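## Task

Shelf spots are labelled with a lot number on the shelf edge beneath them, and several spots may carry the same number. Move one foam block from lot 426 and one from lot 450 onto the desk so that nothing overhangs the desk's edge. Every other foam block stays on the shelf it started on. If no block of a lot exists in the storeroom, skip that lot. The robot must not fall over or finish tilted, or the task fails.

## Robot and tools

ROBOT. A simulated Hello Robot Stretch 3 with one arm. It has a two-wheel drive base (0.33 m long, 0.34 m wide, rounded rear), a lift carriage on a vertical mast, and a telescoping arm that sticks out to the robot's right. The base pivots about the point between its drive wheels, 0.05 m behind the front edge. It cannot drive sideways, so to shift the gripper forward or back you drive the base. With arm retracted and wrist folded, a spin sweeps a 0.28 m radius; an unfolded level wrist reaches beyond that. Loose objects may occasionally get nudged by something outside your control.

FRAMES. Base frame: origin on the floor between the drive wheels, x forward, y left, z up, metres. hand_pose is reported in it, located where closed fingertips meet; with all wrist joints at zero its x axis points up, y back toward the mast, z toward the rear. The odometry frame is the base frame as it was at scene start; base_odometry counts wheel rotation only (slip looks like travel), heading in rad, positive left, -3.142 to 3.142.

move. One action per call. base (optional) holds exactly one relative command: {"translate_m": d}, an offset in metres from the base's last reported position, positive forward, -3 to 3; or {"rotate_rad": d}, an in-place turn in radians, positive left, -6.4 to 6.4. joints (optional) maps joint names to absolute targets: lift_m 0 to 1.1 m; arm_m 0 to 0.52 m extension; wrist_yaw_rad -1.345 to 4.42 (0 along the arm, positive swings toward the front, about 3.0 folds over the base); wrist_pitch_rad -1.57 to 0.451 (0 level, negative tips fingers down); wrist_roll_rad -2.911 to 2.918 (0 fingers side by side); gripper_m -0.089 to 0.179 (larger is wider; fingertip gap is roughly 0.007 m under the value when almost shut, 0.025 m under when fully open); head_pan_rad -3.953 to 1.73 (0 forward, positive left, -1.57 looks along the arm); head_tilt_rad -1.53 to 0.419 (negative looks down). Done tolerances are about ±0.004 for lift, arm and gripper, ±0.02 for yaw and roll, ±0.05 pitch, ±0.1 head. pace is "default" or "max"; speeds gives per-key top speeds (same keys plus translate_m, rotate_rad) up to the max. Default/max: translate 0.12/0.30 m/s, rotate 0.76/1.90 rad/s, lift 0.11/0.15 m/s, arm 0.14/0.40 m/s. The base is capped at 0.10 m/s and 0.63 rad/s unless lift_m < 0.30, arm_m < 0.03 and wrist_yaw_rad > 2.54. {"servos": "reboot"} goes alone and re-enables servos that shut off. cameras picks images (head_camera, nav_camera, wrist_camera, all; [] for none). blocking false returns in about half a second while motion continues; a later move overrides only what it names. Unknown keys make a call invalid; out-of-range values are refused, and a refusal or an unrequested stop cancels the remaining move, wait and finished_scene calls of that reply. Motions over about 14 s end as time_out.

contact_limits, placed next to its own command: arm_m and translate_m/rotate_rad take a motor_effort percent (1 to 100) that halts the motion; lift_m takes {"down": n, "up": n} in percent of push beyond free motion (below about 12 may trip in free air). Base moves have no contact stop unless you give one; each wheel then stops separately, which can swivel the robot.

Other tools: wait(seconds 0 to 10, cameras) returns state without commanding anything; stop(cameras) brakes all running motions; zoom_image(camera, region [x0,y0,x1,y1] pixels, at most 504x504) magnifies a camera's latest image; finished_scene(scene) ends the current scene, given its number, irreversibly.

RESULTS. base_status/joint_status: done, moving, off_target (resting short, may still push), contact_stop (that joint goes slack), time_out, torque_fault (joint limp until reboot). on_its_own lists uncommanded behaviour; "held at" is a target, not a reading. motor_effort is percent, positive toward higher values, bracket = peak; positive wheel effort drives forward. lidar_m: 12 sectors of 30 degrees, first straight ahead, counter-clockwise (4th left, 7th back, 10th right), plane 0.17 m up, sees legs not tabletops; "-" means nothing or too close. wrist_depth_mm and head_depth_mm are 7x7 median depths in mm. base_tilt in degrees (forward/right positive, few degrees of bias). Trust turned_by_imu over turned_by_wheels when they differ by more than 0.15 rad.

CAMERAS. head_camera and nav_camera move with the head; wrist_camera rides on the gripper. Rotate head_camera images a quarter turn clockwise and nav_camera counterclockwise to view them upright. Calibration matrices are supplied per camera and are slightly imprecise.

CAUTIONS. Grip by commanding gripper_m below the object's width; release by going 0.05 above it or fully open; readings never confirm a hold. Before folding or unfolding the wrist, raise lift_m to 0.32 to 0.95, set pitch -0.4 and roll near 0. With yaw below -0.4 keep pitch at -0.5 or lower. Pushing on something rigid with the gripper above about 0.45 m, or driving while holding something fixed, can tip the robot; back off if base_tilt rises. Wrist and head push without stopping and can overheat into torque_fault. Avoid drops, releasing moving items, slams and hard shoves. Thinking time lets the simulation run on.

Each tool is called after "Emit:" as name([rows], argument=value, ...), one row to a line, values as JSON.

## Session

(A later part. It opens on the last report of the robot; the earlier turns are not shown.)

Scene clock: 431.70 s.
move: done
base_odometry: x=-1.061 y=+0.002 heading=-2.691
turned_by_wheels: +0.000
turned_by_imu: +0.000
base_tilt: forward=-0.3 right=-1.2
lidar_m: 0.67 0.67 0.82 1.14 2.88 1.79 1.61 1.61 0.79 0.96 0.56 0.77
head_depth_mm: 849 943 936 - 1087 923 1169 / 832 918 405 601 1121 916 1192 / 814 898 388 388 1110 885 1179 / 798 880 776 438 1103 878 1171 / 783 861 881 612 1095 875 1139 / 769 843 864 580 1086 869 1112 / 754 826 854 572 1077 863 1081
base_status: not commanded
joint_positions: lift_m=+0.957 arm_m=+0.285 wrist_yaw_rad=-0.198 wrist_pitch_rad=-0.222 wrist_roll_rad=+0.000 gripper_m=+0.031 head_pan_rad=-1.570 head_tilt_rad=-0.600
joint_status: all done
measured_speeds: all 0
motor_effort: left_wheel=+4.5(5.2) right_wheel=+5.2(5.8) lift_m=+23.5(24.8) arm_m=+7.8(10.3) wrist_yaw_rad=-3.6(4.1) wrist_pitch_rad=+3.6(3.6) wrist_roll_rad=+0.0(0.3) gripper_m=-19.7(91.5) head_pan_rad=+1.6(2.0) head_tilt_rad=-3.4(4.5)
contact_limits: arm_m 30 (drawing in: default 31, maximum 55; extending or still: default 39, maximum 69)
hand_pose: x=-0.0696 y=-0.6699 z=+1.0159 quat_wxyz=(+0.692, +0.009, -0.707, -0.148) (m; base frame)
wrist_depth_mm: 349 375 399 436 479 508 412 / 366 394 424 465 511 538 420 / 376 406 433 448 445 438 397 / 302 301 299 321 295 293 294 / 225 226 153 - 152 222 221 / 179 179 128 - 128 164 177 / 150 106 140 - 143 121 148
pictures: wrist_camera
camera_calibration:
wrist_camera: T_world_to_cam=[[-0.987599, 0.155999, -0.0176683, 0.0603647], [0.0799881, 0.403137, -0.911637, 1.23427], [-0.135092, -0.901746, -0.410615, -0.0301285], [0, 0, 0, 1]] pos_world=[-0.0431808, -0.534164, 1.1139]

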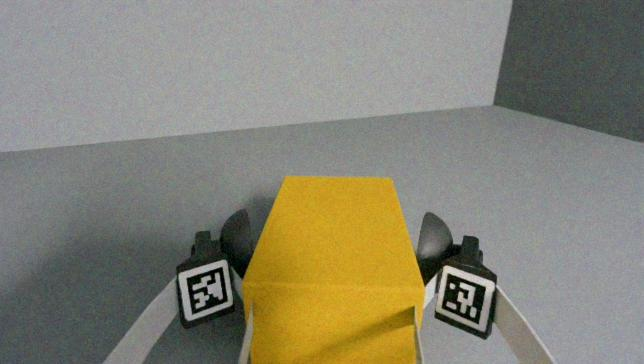

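Emit:
move(joints={"lift_m": 1.03}, cameras=["wrist_camera"])

Scene clock: 436.67 s.
move: done
base_odometry: x=-1.061 y=+0.002 heading=-2.691
turned_by_wheels: +0.000
turned_by_imu: +0.000
base_tilt: forward=-0.3 right=-1.2
lidar_m: 0.67 0.68 0.82 1.14 2.87 1.79 1.61 1.61 0.79 0.96 0.56 0.77
head_depth_mm: 850 901 806 675 1087 948 1162 / 832 355 383 668 1116 919 1184 / 815 350 352 624 1108 887 1181 / 797 852 387 616 1101 880 1174 / 783 861 881 613 1093 871 1141 / 769 844 867 580 1085 868 1111 / 753 824 854 573 1074 863 1085
base_status: not commanded
joint_positions: lift_m=+1.030 arm_m=+0.285 wrist_yaw_rad=-0.198 wrist_pitch_rad=-0.222 wrist_roll_rad=+0.000 gripper_m=+0.031 head_pan_rad=-1.570 head_tilt_rad=-0.600
joint_status: all done
measured_speeds: all 0
motor_effort: left_wheel=+5.1(5.1) right_wheel=+5.1(5.9) lift_m=+29.2(31.8) arm_m=+3.8(5.6) wrist_yaw_rad=-2.7(3.6) wrist_pitch_rad=+3.4(3.6) wrist_roll_rad=+0.3(0.4) gripper_m=-19.3(19.9) head_pan_rad=+2.4(2.6) head_tilt_rad=-2.9(3.7)
contact_limits: arm_m 30 (drawing in: default 31, maximum 55; extending or still: default 39, maximum 69)
hand_pose: x=-0.0696 y=-0.6699 z=+1.0889 quat_wxyz=(+0.692, +0.009, -0.707, -0.148) (m; base frame)
wrist_depth_mm: 351 372 401 444 480 506 412 / 366 390 426 463 507 535 426 / 381 411 449 491 552 565 430 / 406 429 457 505 477 472 425 / 363 362 153 - 152 358 356 / 289 301 128 - 128 263 283 / 249 115 131 - 231 121 238
pictures: wrist_camera
camera_calibration:
wrist_camera: T_world_to_cam=[[-0.987599, 0.156, -0.0176685, 0.0616547], [0.0799883, 0.403137, -0.911637, 1.30082], [-0.135092, -0.901746, -0.410615, -0.000153556], [0, 0, 0, 1]] pos_world=[-0.0431808, -0.534164, 1.1869]

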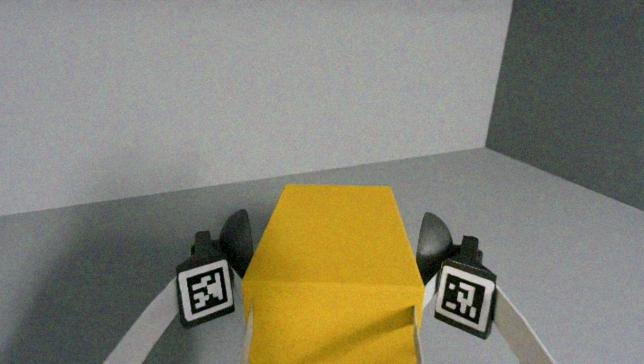

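Emit:
move(joints={"arm_m": 0.01, "head_pan_rad": -2.1, "head_tilt_rad": -0.45}, cameras=["wrist_camera"])

Emit:
move(base={"translate_m": -0.72}, joints={"lift_m": 0.79}, pace="max", cameras=["head_camera", "nav_camera"])

Scene clock: 492.53 s.
move: done
base_odometry: x=-1.061 y=+0.002 heading=-2.691
turned_by_wheels: +0.000
turned_by_imu: +0.000
base_tilt: forward=-0.3 right=-1.2
lidar_m: 0.67 0.68 0.81 1.14 2.88 1.79 1.61 1.61 0.79 0.96 0.56 0.78
head_depth_mm: 1342 1539 1566 - - - 1317 / 671 734 1188 - - - 1385 / 652 712 765 - - - - / 620 797 855 - - - - / 635 907 977 - - - - / 654 969 1042 - - - - / 675 898 957 - - - -
base_status: not commanded
joint_positions: lift_m=+1.030 arm_m=+0.010 wrist_yaw_rad=-0.198 wrist_pitch_rad=-0.222 wrist_roll_rad=+0.000 gripper_m=+0.031 head_pan_rad=-2.101 head_tilt_rad=-0.450
joint_status: all done
measured_speeds: all 0
motor_effort: left_wheel=+4.7(5.3) right_wheel=+4.6(5.9) lift_m=+24.9(30.1) arm_m=-11.5(13.7) wrist_yaw_rad=-2.4(3.9) wrist_pitch_rad=+3.5(3.7) wrist_roll_rad=+0.0(0.4) gripper_m=-19.3(20.0) head_pan_rad=+3.7(5.0) head_tilt_rad=+4.2(7.4)
hand_pose: x=-0.0696 y=-0.3948 z=+1.0889 quat_wxyz=(+0.692, +0.009, -0.707, -0.148) (m; base frame)
wrist_depth_mm: 557 600 648 707 763 595 463 / 593 630 685 749 782 608 468 / 612 664 695 730 726 591 485 / 490 490 485 519 480 483 478 / 364 363 154 - 155 432 521 / 291 302 129 - 128 590 572 / 276 283 - - 776 121 766
pictures: wrist_camera
camera_calibration:
wrist_camera: T_world_to_cam=[[-0.987599, 0.156, -0.0176685, 0.0187539], [0.0799883, 0.403137, -0.911637, 1.18995], [-0.135092, -0.901746, -0.410616, 0.247831], [0, 0, 0, 1]] pos_world=[-0.0431808, -0.259158, 1.1869]

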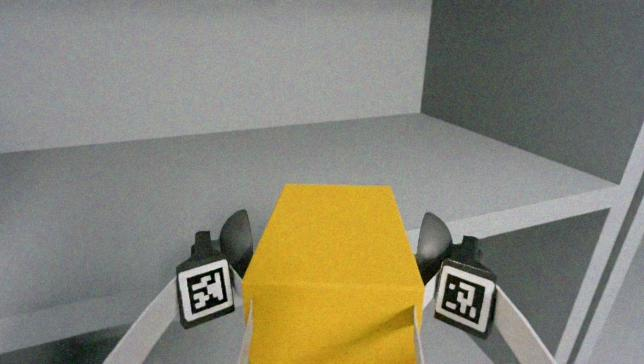

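Scene clock: 500.70 s.
move: done
base_odometry: x=-0.413 y=+0.316 heading=-2.691
turned_by_wheels: +0.000
turned_by_imu: -0.001
base_tilt: forward=-0.3 right=-1.2
lidar_m: 1.38 1.38 1.34 2.42 1.62 1.01 0.90 0.91 1.06 0.64 0.65 1.14
head_depth_mm: 860 899 941 995 1048 1117 1186 / 876 948 1016 1096 1170 1253 1310 / 916 1004 1066 1123 1226 1363 1378 / 987 1124 1187 1231 1310 1455 1328 / 891 1208 1266 941 1333 1083 1291 / 765 1117 1178 856 1316 1001 495 / 673 1035 1090 785 1234 993 451
base_status: done
joint_positions: lift_m=+0.790 arm_m=+0.010 wrist_yaw_rad=-0.198 wrist_pitch_rad=-0.222 wrist_roll_rad=+0.000 gripper_m=+0.031 head_pan_rad=-2.100 head_tilt_rad=-0.450
joint_status: all done
measured_speeds: all 0
motor_effort: left_wheel=-3.0(10.1) right_wheel=-7.9(14.7) lift_m=+29.1(30.1) arm_m=+6.7(11.3) wrist_yaw_rad=-1.9(4.1) wrist_pitch_rad=+3.5(3.7) wrist_roll_rad=+0.1(0.3) gripper_m=-19.0(20.1) head_pan_rad=+3.6(4.2) head_tilt_rad=+4.6(5.3)
hand_pose: x=-0.0696 y=-0.3948 z=+0.8489 quat_wxyz=(+0.692, +0.009, -0.707, -0.148) (m; base frame)
wrist_depth_mm: 313 466 759 839 920 809 658 / 333 652 822 901 - 905 691 / 348 569 874 970 - 912 698 / 364 505 915 - - 899 735 / 380 417 154 - 155 780 756 / 419 428 129 - 128 691 817 / 501 460 - - - 120 835
pictures: head_camera (sideways), nav_camera (sideways)
camera_calibration:
head_camera: T_world_to_cam=[[0.155311, 0.357241, -0.921009, 1.21306], [0.845045, -0.530919, -0.0634321, 0.0770458], [-0.511642, -0.768443, -0.384342, 0.458913], [0, 0, 0, 1]] pos_world=[-0.0187086, -0.0397999, 1.2985]
nav_camera: T_world_to_cam=[[-0.192781, -0.36339, 0.911473, -1.14193], [-0.871239, 0.490727, 0.0113735, 0.0406843], [-0.451418, -0.791918, -0.411202, 0.491156], [0, 0, 0, 1]] pos_world=[0.0370191, -0.0459759, 1.24234]

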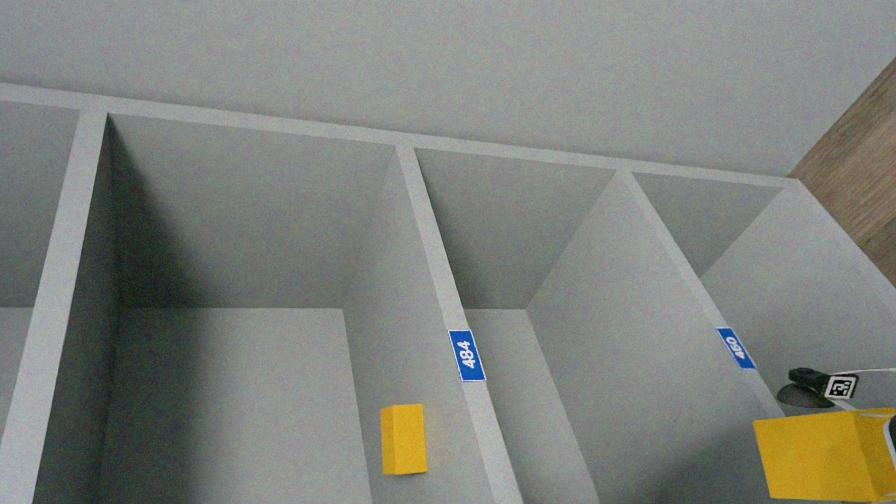

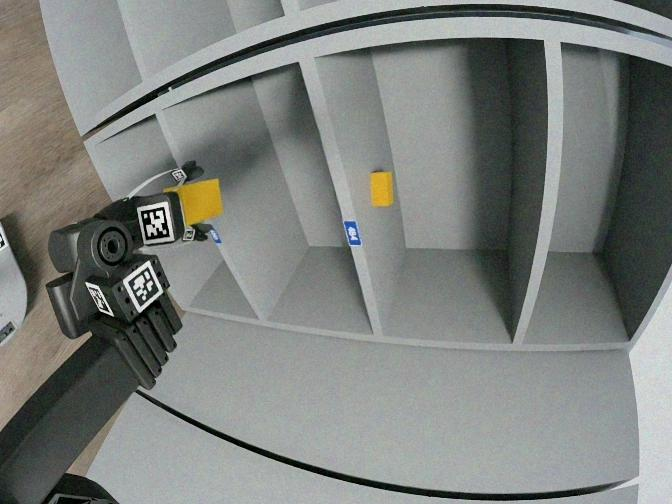

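Emit:
zoom_image(camera="head_camera", region=[700, 310, 780, 380])

Scaled by 6.300 from the camera's 896x504 image, which has a finer 1280x720 frame.

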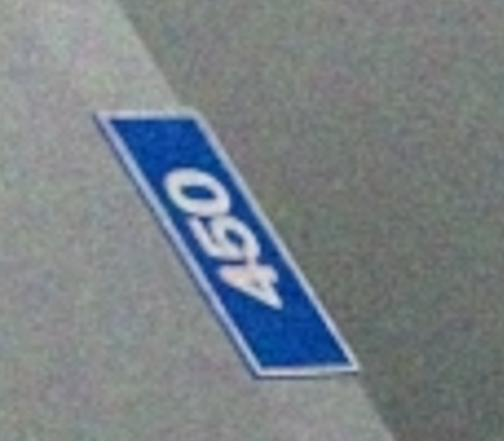

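Emit:
move(base={"rotate_rad": 1.777}, joints={"head_pan_rad": -1.57, "head_tilt_rad": -0.5}, speeds={"rotate_rad": 0.6}, cameras=["head_camera", "nav_camera"])

Scene clock: 518.53 s.
move: done
base_odometry: x=-0.413 y=+0.316 heading=-0.914
turned_by_wheels: +1.777
turned_by_imu: +1.748
base_tilt: forward=-0.2 right=-1.2
lidar_m: 3.66 1.28 0.94 0.90 0.93 1.15 0.65 1.14 1.15 1.38 1.43 1.34
head_depth_mm: 1158 1269 1382 1524 1697 1667 1345 / 1151 1245 1361 1492 1680 1646 1271 / 1154 1242 1356 1497 1662 1638 464 / 1155 1248 1356 1497 1661 1631 1224 / 1147 1239 1354 1488 1656 1620 1322 / 1150 1239 1351 1489 1647 1614 1315 / 1149 1241 1350 1481 1643 1602 1311
base_status: done
joint_positions: lift_m=+0.790 arm_m=+0.010 wrist_yaw_rad=-0.198 wrist_pitch_rad=-0.222 wrist_roll_rad=+0.000 gripper_m=+0.031 head_pan_rad=-1.570 head_tilt_rad=-0.500
joint_status: all done
measured_speeds: all 0
motor_effort: left_wheel=-8.5(13.1) right_wheel=+9.4(12.4) lift_m=+28.2(28.9) arm_m=+3.3(13.1) wrist_yaw_rad=-2.1(3.6) wrist_pitch_rad=+3.5(3.7) wrist_roll_rad=+0.0(0.3) gripper_m=-19.4(20.0) head_pan_rad=-2.9(4.9) head_tilt_rad=-4.0(6.6)
hand_pose: x=-0.0696 y=-0.3949 z=+0.8489 quat_wxyz=(+0.692, +0.009, -0.707, -0.148) (m; base frame)
wrist_depth_mm: 966 981 - - - - 741 / - - - - - - 787 / - - - - - - 845 / - - - - - - 891 / - - 153 - 152 971 766 / - - 129 - 128 974 - / - - - - - 121 -
pictures: head_camera (sideways), nav_camera (sideways)
camera_calibration:
head_camera: T_world_to_cam=[[-0.0467235, 0.432426, -0.900458, 1.18747], [0.997512, -0.0274487, -0.0649411, 0.078076], [-0.0527986, -0.901252, -0.430067, 0.515616], [0, 0, 0, 1]] pos_world=[0.00482496, -0.046651, 1.29609]
nav_camera: T_world_to_cam=[[0.0175065, -0.456171, 0.88972, -1.11484], [-0.999786, -0.0178009, 0.0105454, 0.0425472], [0.0110273, -0.889714, -0.456385, 0.54713], [0, 0, 0, 1]] pos_world=[0.0560216, -0.0210096, 1.24115]

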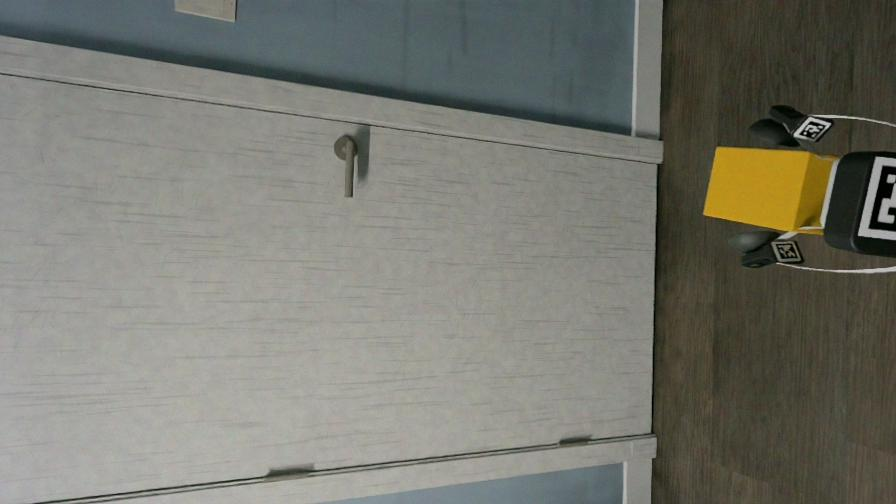

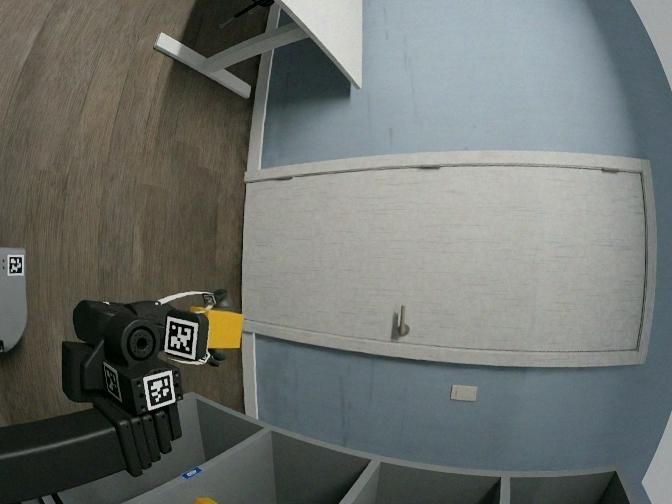

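Emit:
move(base={"translate_m": 1.3}, speeds={"translate_m": 0.1}, cameras=["head_camera", "nav_camera"])

Scene clock: 548.27 s.
move: done
base_odometry: x=+0.380 y=-0.714 heading=-0.914
turned_by_wheels: +0.000
turned_by_imu: +0.000
base_tilt: forward=-0.2 right=-1.2
lidar_m: 2.36 1.28 0.94 0.90 0.94 1.28 1.94 1.96 0.95 0.97 0.77 1.33
head_depth_mm: 1168 1268 1374 1498 966 795 1350 / 1169 1264 1373 1392 959 790 1273 / 1161 1259 1380 1368 956 731 463 / 1165 1257 1372 1356 947 775 1224 / 1160 1262 1373 1345 938 801 1325 / 1165 1259 1371 1325 930 795 1246 / 1161 1256 1369 1314 923 790 1275
base_status: done
joint_positions: lift_m=+0.790 arm_m=+0.010 wrist_yaw_rad=-0.198 wrist_pitch_rad=-0.222 wrist_roll_rad=+0.000 gripper_m=+0.031 head_pan_rad=-1.570 head_tilt_rad=-0.500
joint_status: not commanded
measured_speeds: all 0
motor_effort: left_wheel=-0.3(9.0) right_wheel=+10.5(14.8) lift_m=+25.8(28.0) arm_m=-2.3(12.8) wrist_yaw_rad=-2.2(4.1) wrist_pitch_rad=+3.6(3.7) wrist_roll_rad=+0.1(0.3) gripper_m=-19.5(20.1) head_pan_rad=-3.2(3.8) head_tilt_rad=-1.7(4.6)
hand_pose: x=-0.0696 y=-0.3948 z=+0.8489 quat_wxyz=(+0.692, +0.009, -0.707, -0.148) (m; base frame)
wrist_depth_mm: 967 - - - - - - / - - - - - - - / 878 864 846 863 836 - - / 572 565 559 600 559 591 - / 428 421 154 - 152 437 - / 368 367 129 - 128 - - / - - - - - 121 -
pictures: head_camera (sideways), nav_camera (sideways)
camera_calibration:
head_camera: T_world_to_cam=[[-0.0466202, 0.432437, -0.900458, 1.18747], [0.997505, -0.0276868, -0.0649411, 0.0780761], [-0.0530138, -0.901239, -0.430067, 0.515618], [0, 0, 0, 1]] pos_world=[0.00481382, -0.0466507, 1.29609]
nav_camera: T_world_to_cam=[[0.0173975, -0.456175, 0.88972, -1.11484], [-0.99979, -0.0175622, 0.0105454, 0.0425473], [0.0108149, -0.889717, -0.456385, 0.547132], [0, 0, 0, 1]] pos_world=[0.0560166, -0.0210215, 1.24115]

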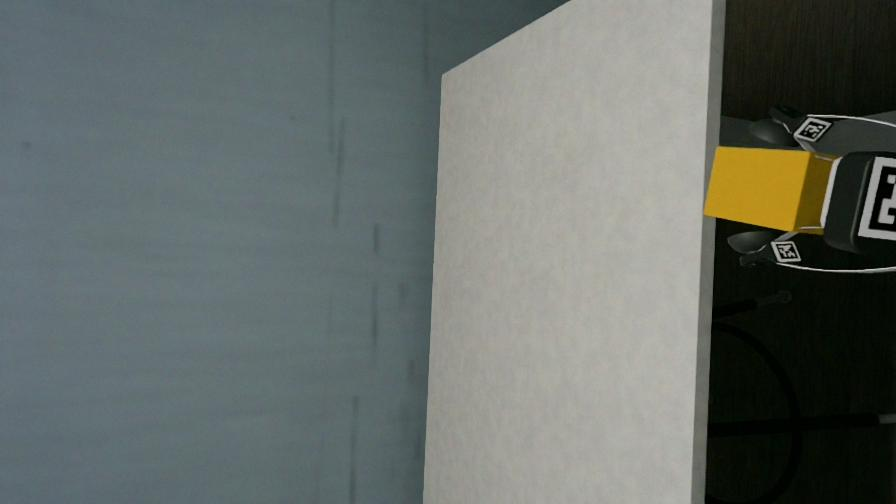

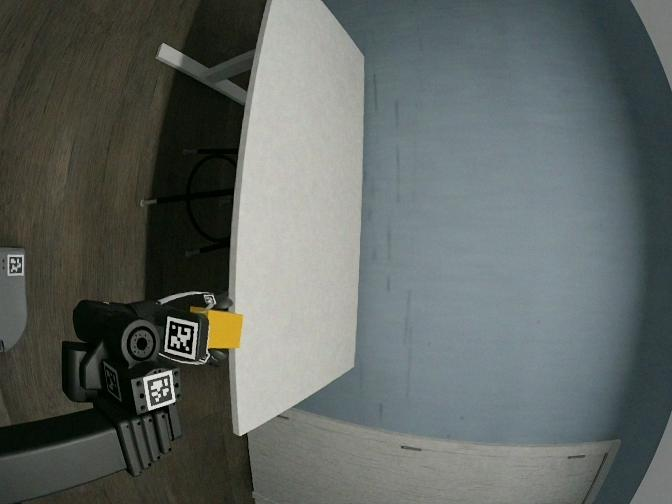

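Emit:
move(joints={"arm_m": 0.36}, contact_limits={"arm_m": 40}, cameras=["wrist_camera"])

Emit:
move(joints={"lift_m": 0.695}, speeds={"lift_m": 0.06}, contact_limits={"lift_m": {"down": 20}}, cameras=["wrist_camera"])

Emit:
move(joints={"lift_m": 0.684}, speeds={"lift_m": 0.02}, contact_limits={"lift_m": {"down": 15}}, cameras=["wrist_camera"])

Scene clock: 579.80 s.
move: done
base_odometry: x=+0.380 y=-0.714 heading=-0.914
turned_by_wheels: +0.000
turned_by_imu: +0.000
base_tilt: forward=-0.3 right=-1.2
lidar_m: 2.35 1.28 0.94 0.90 0.94 1.28 1.94 1.95 0.95 0.97 0.77 1.33
head_depth_mm: 1166 1263 1376 1495 969 766 308 / 1167 1267 1379 1386 852 371 361 / 1166 1261 1373 1370 528 785 1321 / 1165 1260 1376 1354 559 778 1329 / 1164 1256 1370 1343 935 803 1323 / 1160 1252 1367 1323 931 795 1254 / 1158 1254 1367 1310 922 792 1277
base_status: not commanded
joint_positions: lift_m=+0.790 arm_m=+0.360 wrist_yaw_rad=-0.198 wrist_pitch_rad=-0.222 wrist_roll_rad=+0.000 gripper_m=+0.031 head_pan_rad=-1.570 head_tilt_rad=-0.500
joint_status: all done
measured_speeds: all 0
motor_effort: left_wheel=-0.4(0.7) right_wheel=+9.9(11.0) lift_m=+24.1(25.7) arm_m=+11.9(14.6) wrist_yaw_rad=-3.6(4.1) wrist_pitch_rad=+3.5(3.6) wrist_roll_rad=+0.0(0.3) gripper_m=-19.3(20.1) head_pan_rad=-3.0(3.6) head_tilt_rad=-1.7(2.8)
contact_limits: arm_m 40 (drawing in: default 31, maximum 55; extending or still: default 39, maximum 69)
hand_pose: x=-0.0696 y=-0.7449 z=+0.8489 quat_wxyz=(+0.692, +0.009, -0.707, -0.148) (m; base frame)
wrist_depth_mm: 673 689 717 740 770 801 820 / 707 717 755 788 819 862 867 / 747 763 805 809 843 924 920 / 568 562 559 598 548 554 - / 423 421 153 - 152 413 432 / 337 335 128 - 128 307 330 / 289 115 131 - 259 121 274
pictures: wrist_camera
camera_calibration:
wrist_camera: T_world_to_cam=[[-0.987591, 0.156048, -0.0176675, 0.0691387], [0.0800074, 0.403133, -0.911637, 1.11226], [-0.135137, -0.901739, -0.410616, -0.166332], [0, 0, 0, 1]] pos_world=[-0.0431859, -0.609166, 0.946901]

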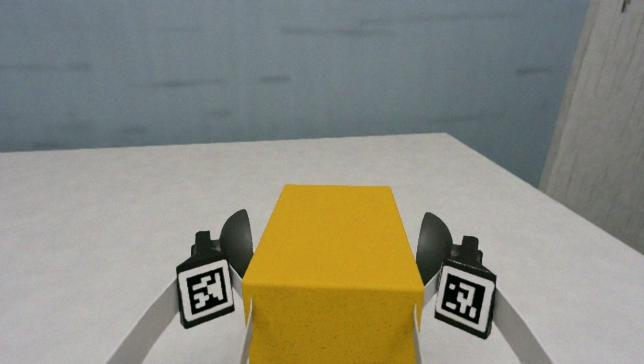

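Scene clock: 581.97 s.
move: done
base_odometry: x=+0.380 y=-0.714 heading=-0.914
turned_by_wheels: +0.000
turned_by_imu: +0.000
base_tilt: forward=-0.4 right=-1.1
lidar_m: 2.36 1.28 0.94 0.90 0.94 1.28 1.94 1.95 0.95 0.97 0.77 1.33
head_depth_mm: 1163 1265 1376 1495 968 793 1341 / 1165 1263 1371 1387 961 742 396 / 1167 1262 1374 1366 952 562 1294 / 1166 1258 1375 1355 905 603 1327 / 1166 1259 1369 1337 937 802 1321 / 1162 1259 1371 1324 929 795 1249 / 1158 1257 1370 1309 926 789 1277
base_status: not commanded
joint_positions: lift_m=+0.695 arm_m=+0.360 wrist_yaw_rad=-0.198 wrist_pitch_rad=-0.222 wrist_roll_rad=+0.000 gripper_m=+0.031 head_pan_rad=-1.570 head_tilt_rad=-0.500
joint_status: all done
measured_speeds: all 0
motor_effort: left_wheel=-0.4(0.7) right_wheel=+10.1(11.1) lift_m=+23.9(26.0) arm_m=+6.0(12.1) wrist_yaw_rad=-2.2(3.7) wrist_pitch_rad=+3.5(3.7) wrist_roll_rad=+0.2(0.4) gripper_m=-19.4(19.9) head_pan_rad=-2.8(3.5) head_tilt_rad=-1.4(2.1)
contact_limits: arm_m 40 (drawing in: default 31, maximum 55; extending or still: default 39, maximum 69); lift_m down 20 (down: maximum 72; up: maximum 65)
hand_pose: x=-0.0696 y=-0.7449 z=+0.7539 quat_wxyz=(+0.692, +0.009, -0.707, -0.148) (m; base frame)
wrist_depth_mm: 666 687 712 741 784 813 813 / 699 719 748 776 809 873 877 / 494 488 484 480 476 473 914 / 323 321 322 343 315 316 315 / 243 241 154 - 152 237 237 / 193 201 128 - 128 177 190 / 161 115 150 - 154 121 159
pictures: wrist_camera
camera_calibration:
wrist_camera: T_world_to_cam=[[-0.987591, 0.156048, -0.0176676, 0.0674603], [0.0800074, 0.403133, -0.911637, 1.02566], [-0.135137, -0.901739, -0.410616, -0.20534], [0, 0, 0, 1]] pos_world=[-0.0431859, -0.609166, 0.851902]

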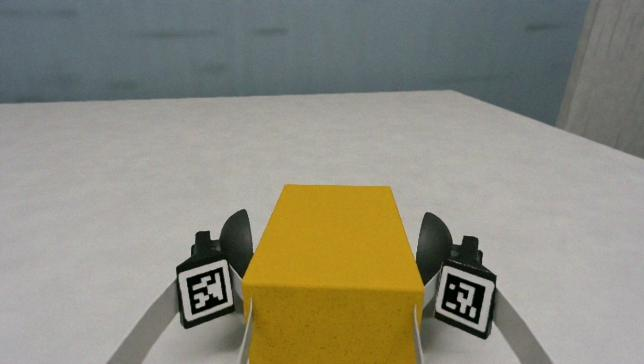

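Scene clock: 582.90 s.
move: done
base_odometry: x=+0.380 y=-0.714 heading=-0.914
turned_by_wheels: +0.000
turned_by_imu: +0.000
base_tilt: forward=-0.4 right=-1.2
lidar_m: 2.35 1.28 0.94 0.90 0.94 1.28 1.95 1.96 0.95 0.97 0.77 1.33
head_depth_mm: 1169 1266 1380 1498 969 793 1348 / 1165 1259 1382 1388 958 761 400 / 1167 1260 1373 1369 950 568 1298 / 1162 1265 1376 1358 902 606 1327 / 1168 1256 1362 1339 938 801 1319 / 1160 1255 1373 1325 931 791 1250 / 1160 1255 1370 1317 925 790 1278
base_status: not commanded
joint_positions: lift_m=+0.684 arm_m=+0.360 wrist_yaw_rad=-0.198 wrist_pitch_rad=-0.214 wrist_roll_rad=+0.000 gripper_m=+0.031 head_pan_rad=-1.570 head_tilt_rad=-0.500
joint_status: all done
measured_speeds: all 0
motor_effort: left_wheel=-0.5(0.6) right_wheel=+9.6(10.5) lift_m=+22.8(25.3) arm_m=+4.2(6.5) wrist_yaw_rad=-1.5(3.6) wrist_pitch_rad=+2.0(3.6) wrist_roll_rad=-0.2(0.3) gripper_m=-19.1(19.8) head_pan_rad=-2.9(3.2) head_tilt_rad=-1.0(2.0)
contact_limits: arm_m 40 (drawing in: default 31, maximum 55; extending or still: default 39, maximum 69); lift_m down 15 (down: maximum 72; up: maximum 65)
hand_pose: x=-0.0697 y=-0.7455 z=+0.7448 quat_wxyz=(+0.693, +0.006, -0.707, -0.145) (m; base frame)
wrist_depth_mm: 669 687 720 743 778 793 815 / 721 732 742 787 807 857 872 / 468 467 463 459 456 445 900 / 306 305 303 326 298 298 297 / 227 227 153 - 152 222 222 / 181 180 128 - 128 165 177 / 155 106 140 - 144 124 148
pictures: wrist_camera
camera_calibration:
wrist_camera: T_world_to_cam=[[-0.987619, 0.155907, -0.0173433, 0.0669273], [0.0785935, 0.396095, -0.91484, 1.01468], [-0.13576, -0.904876, -0.403445, -0.217356], [0, 0, 0, 1]] pos_world=[-0.0431566, -0.609023, 0.841736]

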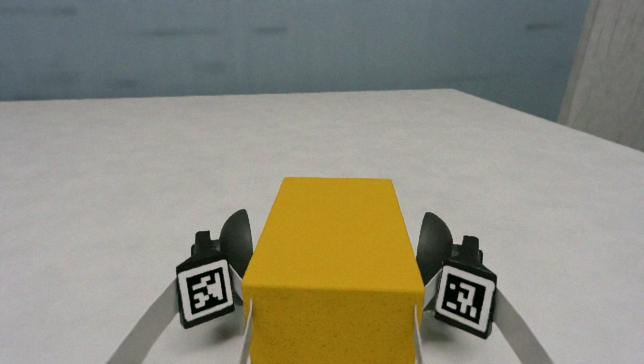

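Emit:
move(joints={"gripper_m": 0.179}, cameras=["wrist_camera"])

Emit:
move(joints={"lift_m": 0.82}, cameras=[])

Emit:
move(joints={"arm_m": 0.0, "wrist_pitch_rad": -0.4, "gripper_m": 0.05}, cameras=["head_camera"])

Emit:
move(joints={"wrist_yaw_rad": 3.0, "lift_m": 0.5}, cameras=[])

Emit:
move(joints={"lift_m": 0.28, "head_pan_rad": 0.6, "head_tilt_rad": -0.35}, cameras=["nav_camera"])

Scene clock: 608.27 s.
move: done
base_odometry: x=+0.380 y=-0.714 heading=-0.914
turned_by_wheels: +0.000
turned_by_imu: +0.000
base_tilt: forward=-0.4 right=-1.1
lidar_m: 2.35 1.29 0.94 0.90 0.93 1.28 1.94 1.96 0.95 0.97 0.77 1.33
head_depth_mm: 1169 1261 1379 1491 972 790 1351 / 1166 1263 1373 1385 959 760 400 / 1167 1264 1371 1370 952 567 1302 / 1163 1257 1368 1357 902 605 1325 / 1162 1255 1375 1339 937 799 1313 / 1160 1259 1367 1323 929 795 1253 / 1161 1261 1368 1314 925 790 1274
base_status: not commanded
joint_positions: lift_m=+0.684 arm_m=+0.360 wrist_yaw_rad=-0.198 wrist_pitch_rad=-0.214 wrist_roll_rad=+0.000 gripper_m=+0.179 head_pan_rad=-1.570 head_tilt_rad=-0.500
joint_status: all done
measured_speeds: all 0
motor_effort: left_wheel=-0.3(0.8) right_wheel=+9.9(10.3) lift_m=+28.0(28.8) arm_m=-8.3(9.1) wrist_yaw_rad=-1.7(3.7) wrist_pitch_rad=+2.2(2.2) wrist_roll_rad=+0.0(0.5) gripper_m=+0.4(83.9) head_pan_rad=-2.6(3.5) head_tilt_rad=-0.8(1.6)
contact_limits: arm_m 40 (drawing in: default 31, maximum 55; extending or still: default 39, maximum 69); lift_m down 15 (down: maximum 72; up: maximum 65)
hand_pose: x=-0.0697 y=-0.7455 z=+0.7448 quat_wxyz=(+0.693, +0.006, -0.707, -0.145) (m; base frame)
wrist_depth_mm: 677 690 709 732 772 807 815 / 722 723 744 788 816 860 878 / 467 466 455 454 455 447 904 / 303 303 301 323 299 299 297 / 226 225 226 - 222 222 221 / 119 141 179 - 178 178 121 / 118 139 149 - 143 147 110
pictures: wrist_camera
camera_calibration:
wrist_camera: T_world_to_cam=[[-0.987619, 0.155907, -0.0173436, 0.0669275], [0.0785945, 0.396101, -0.914837, 1.01468], [-0.13576, -0.904874, -0.40345, -0.21735], [0, 0, 0, 1]] pos_world=[-0.0431566, -0.609023, 0.841737]

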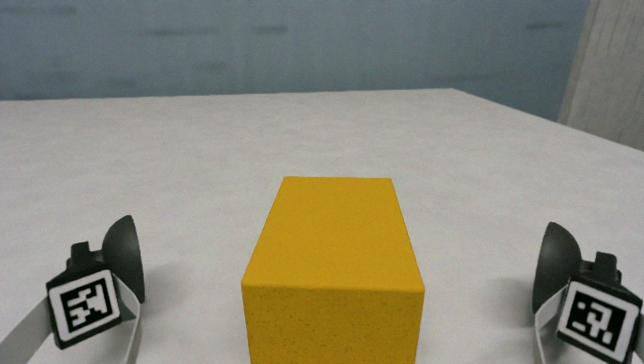

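Scene clock: 610.33 s.
move: done
base_odometry: x=+0.380 y=-0.714 heading=-0.914
turned_by_wheels: +0.000
turned_by_imu: +0.000
base_tilt: forward=-0.3 right=-1.3
lidar_m: 2.36 1.28 0.94 0.90 0.93 1.28 1.94 1.96 0.94 0.97 0.77 1.33
head_depth_mm: 1168 1260 1375 1499 968 347 291 / 1167 1258 1382 1390 434 344 1271 / 1161 1258 1369 1369 510 811 1316 / 1164 1260 1375 1360 548 805 1324 / 1162 1260 1374 1339 938 800 1315 / 1160 1256 1367 1322 931 793 1249 / 1162 1256 1373 1318 922 791 1274
base_status: not commanded
joint_positions: lift_m=+0.820 arm_m=+0.360 wrist_yaw_rad=-0.198 wrist_pitch_rad=-0.214 wrist_roll_rad=+0.000 gripper_m=+0.179 head_pan_rad=-1.570 head_tilt_rad=-0.500
joint_status: all done
measured_speeds: all 0
motor_effort: left_wheel=+0.4(0.5) right_wheel=+10.1(10.5) lift_m=+29.0(32.3) arm_m=-12.2(12.7) wrist_yaw_rad=-2.1(3.7) wrist_pitch_rad=+2.1(2.2) wrist_roll_rad=+0.1(0.3) gripper_m=+0.6(1.1) head_pan_rad=-2.8(3.6) head_tilt_rad=-0.8(1.4)
contact_limits: arm_m 40 (drawing in: default 31, maximum 55; extending or still: default 39, maximum 69)
hand_pose: x=-0.0697 y=-0.7454 z=+0.8807 quat_wxyz=(+0.692, +0.006, -0.707, -0.145) (m; base frame)
wrist_depth_mm: 671 694 724 748 762 813 835 / 706 730 764 795 809 847 881 / 743 772 805 832 873 917 928 / 655 654 653 647 641 955 - / 488 481 484 478 480 478 - / 119 142 384 382 380 364 121 / 118 308 316 319 317 314 110
pictures: none
No camera images: "cameras" was empty.

Scene clock: 614.20 s.
move: done
base_odometry: x=+0.380 y=-0.714 heading=-0.914
turned_by_wheels: +0.000
turned_by_imu: +0.000
base_tilt: forward=-0.2 right=-1.2
lidar_m: 2.35 1.28 0.94 0.90 0.94 1.28 1.94 1.96 0.95 0.97 0.77 1.33
head_depth_mm: 1166 1261 1374 1498 966 792 1345 / 1167 1264 1382 1387 959 816 1306 / 1163 1262 1374 1377 953 813 328 / 1163 1257 1370 1357 943 806 1231 / 1161 1256 1370 1338 940 801 1322 / 1159 1256 1370 1325 932 794 1245 / 1162 1255 1370 1314 924 790 1281
base_status: not commanded
joint_positions: lift_m=+0.820 arm_m=+0.001 wrist_yaw_rad=-0.198 wrist_pitch_rad=-0.413 wrist_roll_rad=+0.000 gripper_m=+0.050 head_pan_rad=-1.570 head_tilt_rad=-0.500
joint_status: all done
measured_speeds: all 0
motor_effort: left_wheel=-0.2(0.7) right_wheel=+10.1(10.7) lift_m=+28.5(30.0) arm_m=-12.3(14.3) wrist_yaw_rad=-2.4(3.9) wrist_pitch_rad=+1.9(4.8) wrist_roll_rad=+0.3(0.3) gripper_m=-0.2(83.3) head_pan_rad=-2.8(3.8) head_tilt_rad=-0.2(0.9)
hand_pose: x=-0.0658 y=-0.3662 z=+0.8339 quat_wxyz=(+0.675, +0.076, -0.703, -0.213) (m; base frame)
wrist_depth_mm: 979 999 - - - - - / 768 746 740 724 730 - - / 541 539 538 505 529 521 - / 425 417 414 419 432 447 - / - - 402 - - - - / - - 128 - 127 - - / - 100 - - 988 989 -
pictures: head_camera (sideways)
camera_calibration:
head_camera: T_world_to_cam=[[-0.0466201, 0.432437, -0.900458, 1.18747], [0.997505, -0.0276871, -0.0649411, 0.0780761], [-0.053014, -0.901239, -0.430067, 0.515618], [0, 0, 0, 1]] pos_world=[0.00481381, -0.0466507, 1.29609]

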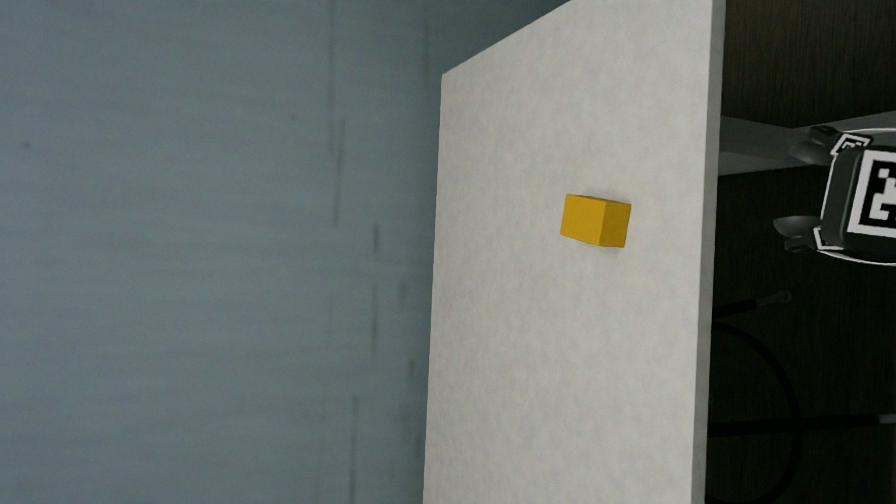

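Scene clock: 617.93 s.
move: done
base_odometry: x=+0.380 y=-0.714 heading=-0.914
turned_by_wheels: +0.000
turned_by_imu: +0.000
base_tilt: forward=-0.3 right=-1.4
lidar_m: 2.36 1.29 0.94 0.90 0.94 1.28 1.94 1.95 0.95 0.97 0.77 1.33
head_depth_mm: 1163 1262 1374 1492 968 792 1347 / 1163 1268 1379 1386 959 815 1308 / 1164 1264 1376 1374 952 809 1314 / 1164 1264 1371 1359 940 805 1325 / 1158 1255 1371 1342 938 800 1321 / 1164 1259 1372 1325 929 796 1248 / 1162 1254 1364 1313 924 790 1276
base_status: not commanded
joint_positions: lift_m=+0.500 arm_m=+0.001 wrist_yaw_rad=+2.997 wrist_pitch_rad=-0.413 wrist_roll_rad=+0.000 gripper_m=+0.050 head_pan_rad=-1.570 head_tilt_rad=-0.500
joint_status: all done
measured_speeds: all 0
motor_effort: left_wheel=-0.5(0.7) right_wheel=+10.0(10.5) lift_m=+24.2(27.5) arm_m=-9.3(12.3) wrist_yaw_rad=+1.9(6.0) wrist_pitch_rad=+2.0(2.1) wrist_roll_rad=-0.1(0.5) gripper_m=+0.3(0.9) head_pan_rad=-2.7(3.5) head_tilt_rad=+1.8(1.8)
hand_pose: x=+0.0112 y=+0.0771 z=+0.5137 quat_wxyz=(+0.195, +0.700, +0.095, +0.680) (m; base frame)
wrist_depth_mm: 856 138 873 905 926 958 967 / 904 148 927 986 - - - / 994 162 - - - - - / - 187 - - - - - / 952 913 196 932 939 925 891 / 806 801 128 766 127 771 782 / 698 657 279 690 669 661 673
pictures: none
No camera images: "cameras" was empty.

Scene clock: 620.77 s.
move: done
base_odometry: x=+0.380 y=-0.714 heading=-0.914
turned_by_wheels: +0.000
turned_by_imu: +0.000
base_tilt: forward=-0.4 right=-1.3
lidar_m: 2.36 1.28 0.94 0.90 0.94 1.28 1.95 1.96 0.95 0.97 0.77 1.33
head_depth_mm: 2069 2153 2238 2341 2435 1968 1516 / 2188 2266 2403 2515 2604 1956 1504 / 2328 2429 2559 2711 2727 1937 1505 / 1379 2531 2657 2803 2565 1851 1500 / 1199 1268 1340 1428 1528 1643 1487 / 1058 1112 1173 1237 1311 1388 1418 / 950 989 1036 1087 1139 1210 1281
base_status: not commanded
joint_positions: lift_m=+0.280 arm_m=+0.001 wrist_yaw_rad=+2.997 wrist_pitch_rad=-0.414 wrist_roll_rad=+0.000 gripper_m=+0.050 head_pan_rad=+0.605 head_tilt_rad=-0.349
joint_status: all done
measured_speeds: all 0
motor_effort: left_wheel=-0.4(0.7) right_wheel=+9.2(10.8) lift_m=+23.0(27.0) arm_m=-6.9(9.3) wrist_yaw_rad=+2.8(3.3) wrist_pitch_rad=+2.0(2.1) wrist_roll_rad=+0.0(0.3) gripper_m=+0.1(1.3) head_pan_rad=-2.9(4.9) head_tilt_rad=+3.7(6.9)
hand_pose: x=+0.0111 y=+0.0771 z=+0.2937 quat_wxyz=(+0.195, +0.700, +0.095, +0.680) (m; base frame)
wrist_depth_mm: 832 139 870 898 929 957 968 / 898 149 943 990 - - - / 962 163 899 961 929 917 911 / 759 188 682 724 735 719 721 / 624 585 198 607 598 594 586 / 521 524 128 313 127 508 504 / 284 100 264 273 430 431 442
pictures: nav_camera (sideways)
camera_calibration:
nav_camera: T_world_to_cam=[[0.251259, 0.194437, 0.94819, -1.19256], [0.580933, -0.813848, 0.0129483, 0.0297742], [0.7742, 0.547581, -0.317441, 0.361661], [0, 0, 0, 1]] pos_world=[0.00234726, 0.058071, 1.2452]

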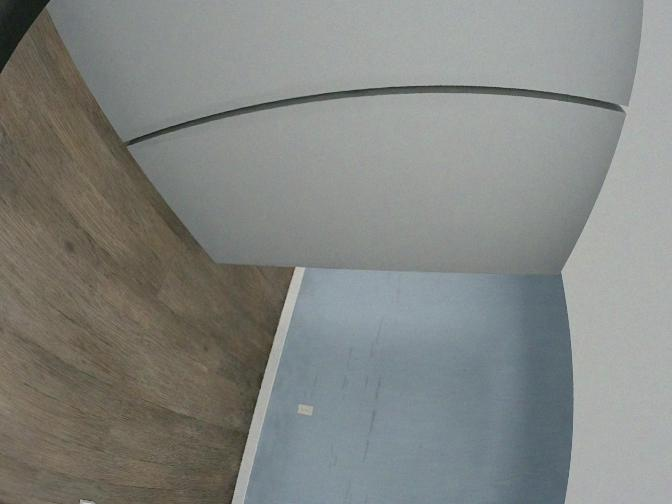

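Emit:
move(base={"translate_m": 1.73}, pace="max", cameras=["nav_camera"])

Emit:
move(base={"rotate_rad": 1.597}, joints={"head_pan_rad": 0.0, "head_tilt_rad": -0.35}, pace="max", cameras=["head_camera", "nav_camera"])

Scene clock: 672.17 s.
move: done
base_odometry: x=+1.436 y=-2.084 heading=-0.914
turned_by_wheels: +0.000
turned_by_imu: +0.001
base_tilt: forward=-0.2 right=-1.1
lidar_m: 0.63 0.65 0.90 2.37 1.13 1.28 3.58 1.53 1.20 1.39 0.90 0.66
head_depth_mm: 519 542 565 591 621 652 688 / 550 575 602 630 665 704 744 / 586 613 645 679 716 759 808 / 625 657 694 734 778 830 889 / 671 708 750 799 851 912 980 / 724 768 817 873 939 1014 1097 / 787 838 896 967 1045 1138 1246
base_status: done
joint_positions: lift_m=+0.280 arm_m=+0.001 wrist_yaw_rad=+2.998 wrist_pitch_rad=-0.414 wrist_roll_rad=+0.000 gripper_m=+0.050 head_pan_rad=+0.600 head_tilt_rad=-0.349
joint_status: not commanded
measured_speeds: all 0
motor_effort: left_wheel=+3.8(11.3) right_wheel=+4.1(17.5) lift_m=+28.6(29.9) arm_m=+1.7(4.5) wrist_yaw_rad=+2.0(3.0) wrist_pitch_rad=+2.1(2.2) wrist_roll_rad=+0.1(0.3) gripper_m=+0.2(0.9) head_pan_rad=-2.5(3.7) head_tilt_rad=-2.0(2.5)
hand_pose: x=+0.0110 y=+0.0771 z=+0.2937 quat_wxyz=(+0.195, +0.700, +0.095, +0.680) (m; base frame)
wrist_depth_mm: 857 138 - - - - 733 / 910 149 - - - - 729 / 957 163 902 952 919 917 735 / 761 188 684 736 724 720 686 / 622 587 197 603 596 598 588 / 525 522 128 314 127 512 501 / 286 100 262 271 433 428 438
pictures: nav_camera (sideways)
camera_calibration:
nav_camera: T_world_to_cam=[[0.252233, 0.193171, 0.94819, -1.19257], [0.576834, -0.816759, 0.0129483, 0.0297992], [0.776943, 0.543682, -0.317441, 0.361645], [0, 0, 0, 1]] pos_world=[0.00263923, 0.0580891, 1.2452]

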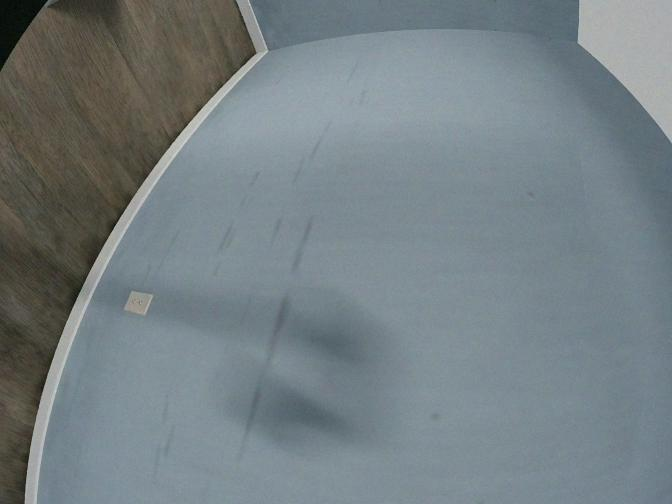

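Scene clock: 674.27 s.
move: done
base_odometry: x=+1.436 y=-2.084 heading=+0.682
turned_by_wheels: +1.597
turned_by_imu: +1.565
base_tilt: forward=-0.3 right=-1.2
lidar_m: 2.37 0.99 1.29 3.63 1.82 1.20 1.39 0.89 0.66 0.63 0.66 0.90
head_depth_mm: 1831 1775 1736 1717 1681 1662 1470 / 2077 2191 2299 2409 2368 1956 1515 / 2088 2184 2319 2468 2566 1946 1502 / 2063 2175 2306 2463 2553 1932 1491 / 2068 2183 2309 2447 2539 1919 1485 / 2065 2180 2315 2450 2539 1900 1486 / 2018 1178 1199 1217 1239 1272 1306
base_status: done
joint_positions: lift_m=+0.280 arm_m=+0.001 wrist_yaw_rad=+2.998 wrist_pitch_rad=-0.414 wrist_roll_rad=+0.000 gripper_m=+0.050 head_pan_rad=-0.004 head_tilt_rad=-0.349
joint_status: all done
measured_speeds: all 0
motor_effort: left_wheel=-5.9(15.1) right_wheel=+6.3(15.5) lift_m=+28.5(28.9) arm_m=-6.9(6.9) wrist_yaw_rad=+2.1(2.6) wrist_pitch_rad=+2.0(2.1) wrist_roll_rad=+0.0(0.3) gripper_m=+0.0(0.9) head_pan_rad=+3.7(4.9) head_tilt_rad=-3.1(4.4)
hand_pose: x=+0.0110 y=+0.0771 z=+0.2937 quat_wxyz=(+0.195, +0.700, +0.095, +0.680) (m; base frame)
wrist_depth_mm: - 138 - - - - - / - 149 - - - - - / 991 162 901 931 927 930 919 / 747 188 680 736 729 723 719 / 623 596 197 600 599 599 594 / 527 514 128 315 127 505 505 / 286 100 261 271 432 429 438
pictures: head_camera (sideways), nav_camera (sideways)
camera_calibration:
head_camera: T_world_to_cam=[[-0.292366, -0.0451421, -0.95524, 1.26047], [0.0417963, 0.997328, -0.0599235, 0.0773858], [0.955393, -0.0574451, -0.289698, 0.326792], [0, 0, 0, 1]] pos_world=[0.0530711, -0.00150588, 1.30336]
nav_camera: T_world_to_cam=[[0.317312, 0.0158034, 0.94819, -1.19297], [0.0111048, -0.999855, 0.0129483, 0.0332502], [0.948256, 0.0064208, -0.317441, 0.3606], [0, 0, 0, 1]] pos_world=[0.0362327, 0.049783, 1.2452]

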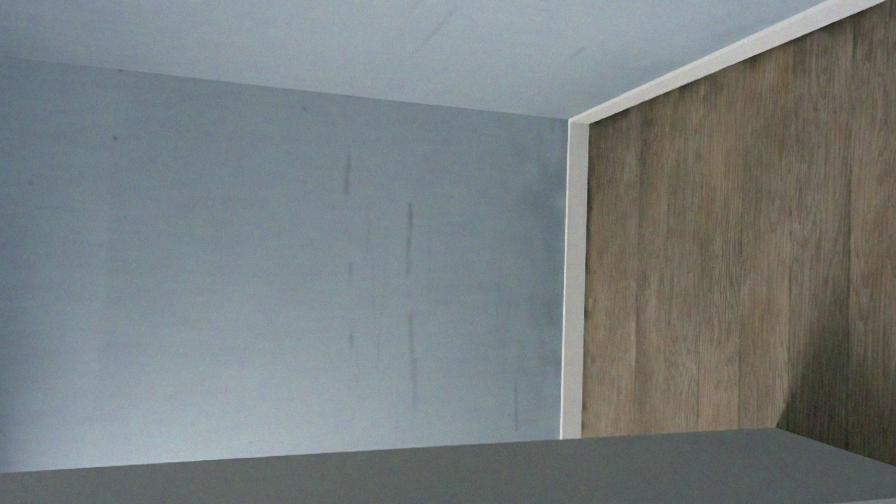

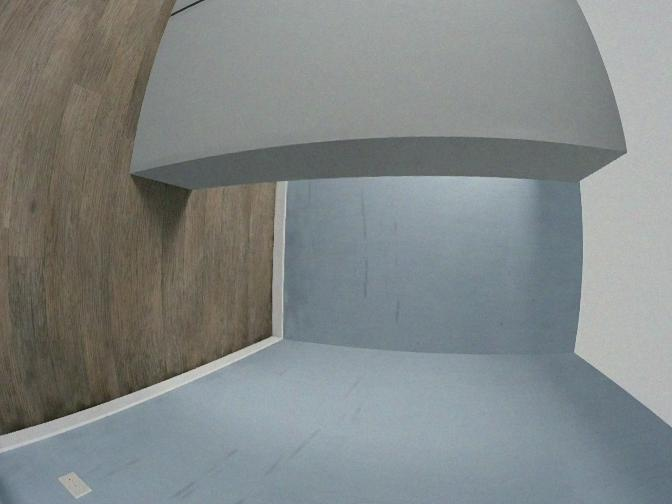

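Emit:
move(base={"translate_m": 1.88}, pace="max", cameras=[])

Emit:
move(base={"rotate_rad": -1.597}, joints={"head_pan_rad": -2.6, "head_tilt_rad": -0.35}, pace="max", cameras=["head_camera", "nav_camera"])

Scene clock: 706.37 s.
move: done
base_odometry: x=+2.895 y=-0.899 heading=+0.682
turned_by_wheels: +0.000
turned_by_imu: +0.001
base_tilt: forward=-0.4 right=-1.2
lidar_m: 0.50 0.52 0.71 2.00 1.37 0.64 2.46 0.91 0.67 0.64 0.67 0.52
head_depth_mm: 395 417 442 470 502 540 581 / 395 417 442 470 502 539 580 / 395 417 442 469 502 538 580 / 394 416 441 469 501 537 579 / 394 416 440 469 501 537 578 / 394 416 441 469 500 536 579 / 394 415 440 468 498 536 578
base_status: done
joint_positions: lift_m=+0.280 arm_m=+0.001 wrist_yaw_rad=+2.998 wrist_pitch_rad=-0.414 wrist_roll_rad=+0.000 gripper_m=+0.050 head_pan_rad=+0.000 head_tilt_rad=-0.351
joint_status: not commanded
measured_speeds: all 0
motor_effort: left_wheel=-1.3(13.1) right_wheel=+8.1(13.8) lift_m=+26.3(28.0) arm_m=-11.3(12.8) wrist_yaw_rad=+2.2(3.1) wrist_pitch_rad=+2.0(2.2) wrist_roll_rad=-0.1(0.3) gripper_m=+0.4(0.9) head_pan_rad=+2.6(3.8) head_tilt_rad=+3.1(3.8)
hand_pose: x=+0.0110 y=+0.0771 z=+0.2937 quat_wxyz=(+0.195, +0.700, +0.095, +0.680) (m; base frame)
wrist_depth_mm: - 139 - - - 825 586 / - 149 - - - 844 586 / 827 163 900 945 935 822 590 / 713 188 681 728 741 714 589 / 625 597 197 604 596 594 563 / 525 522 128 315 127 513 503 / 286 100 261 272 432 430 438
pictures: none
No camera images: "cameras" was empty.

Scene clock: 708.83 s.
move: done
base_odometry: x=+2.895 y=-0.899 heading=-0.915
turned_by_wheels: -1.597
turned_by_imu: -1.566
base_tilt: forward=-0.3 right=-1.1
lidar_m: 0.64 0.67 0.52 0.50 0.52 0.71 1.96 1.36 0.64 2.51 0.91 0.67
head_depth_mm: 2034 2738 2956 3285 2786 1952 1524 / 1710 2043 2171 2278 2431 1953 1511 / 1184 1243 1326 1422 1544 1728 1503 / 1256 1304 1404 1358 1514 1615 1450 / 1329 1134 1489 1017 1575 1158 1395 / 1215 1170 1358 1060 1401 1122 964 / 1062 1098 1185 1042 715 1030 796
base_status: done
joint_positions: lift_m=+0.280 arm_m=+0.001 wrist_yaw_rad=+2.998 wrist_pitch_rad=-0.414 wrist_roll_rad=+0.000 gripper_m=+0.050 head_pan_rad=-2.608 head_tilt_rad=-0.351
joint_status: all done
measured_speeds: translate_m=+0.000 rotate_rad=+0.000 lift_m=+0.000 arm_m=+0.000 wrist_yaw_rad=+0.000 wrist_pitch_rad=+0.000 wrist_roll_rad=+0.000 head_pan_rad=+0.024 head_tilt_rad=+0.000
motor_effort: left_wheel=+5.5(14.4) right_wheel=-7.5(14.6) lift_m=+25.7(26.8) arm_m=-11.5(12.8) wrist_yaw_rad=+1.8(3.1) wrist_pitch_rad=+2.0(2.1) wrist_roll_rad=+0.1(0.3) gripper_m=+0.7(0.9) head_pan_rad=+3.6(5.6) head_tilt_rad=+5.1(7.1)
hand_pose: x=+0.0110 y=+0.0771 z=+0.2937 quat_wxyz=(+0.195, +0.700, +0.095, +0.680) (m; base frame)
wrist_depth_mm: 477 139 491 511 518 540 547 / 514 148 531 556 570 583 604 / 566 162 586 604 620 647 659 / 608 188 621 655 671 682 687 / 619 590 197 604 606 596 591 / 522 524 128 315 127 503 505 / 284 100 260 272 428 433 438
pictures: head_camera (sideways), nav_camera (sideways)
camera_calibration:
head_camera: T_world_to_cam=[[0.229291, 0.189186, -0.954795, 1.25671], [0.474731, -0.878085, -0.059981, 0.0748197], [-0.849739, -0.439517, -0.291149, 0.339692], [0, 0, 0, 1]] pos_world=[-0.0350223, -0.0227531, 1.30329]
nav_camera: T_world_to_cam=[[-0.26573, -0.176748, 0.947706, -1.18878], [-0.521406, 0.853211, 0.0129255, 0.0365282], [-0.810878, -0.490705, -0.318881, 0.373205], [0, 0, 0, 1]] pos_world=[0.0057744, -0.0581469, 1.24515]

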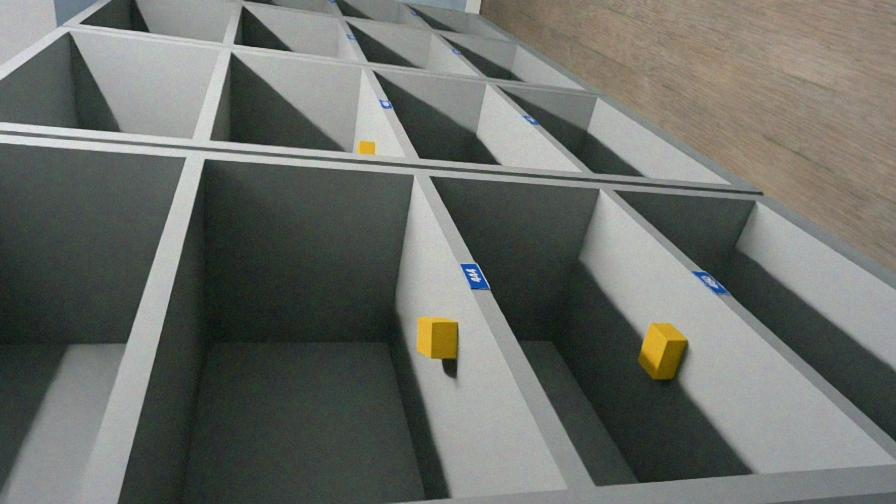

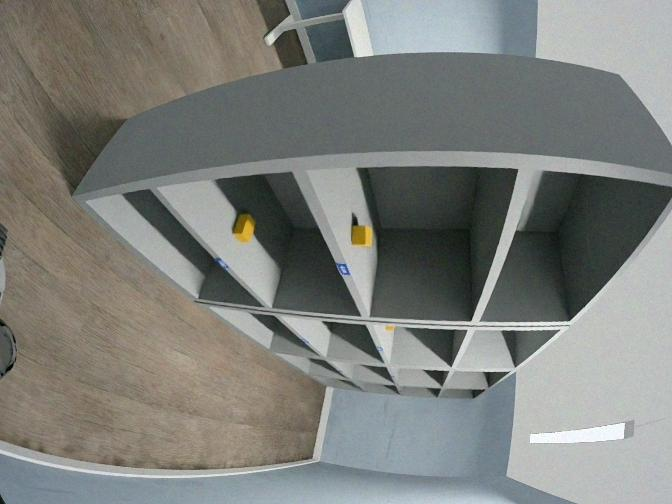

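Emit:
zoom_image(camera="head_camera", region=[440, 240, 540, 310])

Emit:
zoom_image(camera="head_camera", region=[670, 250, 770, 320])

Emit:
zoom_image(camera="head_camera", region=[310, 0, 560, 180])

Scaled by 5.040 from the camera's 896x504 image, which has a finer 1280x720 frame.

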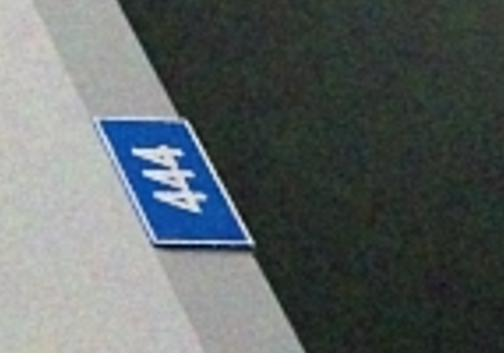

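Scaled by 5.040 from the camera's 896x504 image, which has a finer 1280x720 frame.

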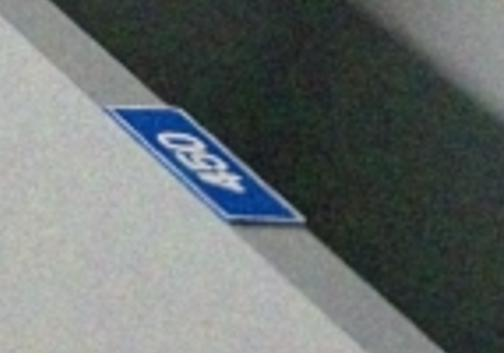

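Scaled by 2.016 from the camera's 896x504 image, which has a finer 1280x720 frame.

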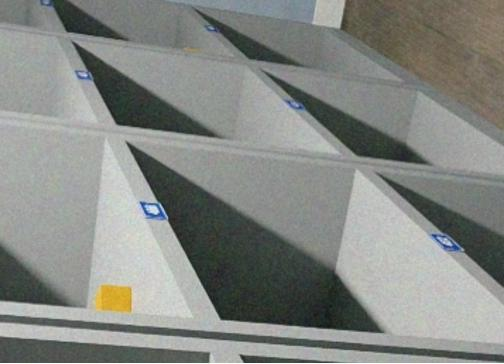

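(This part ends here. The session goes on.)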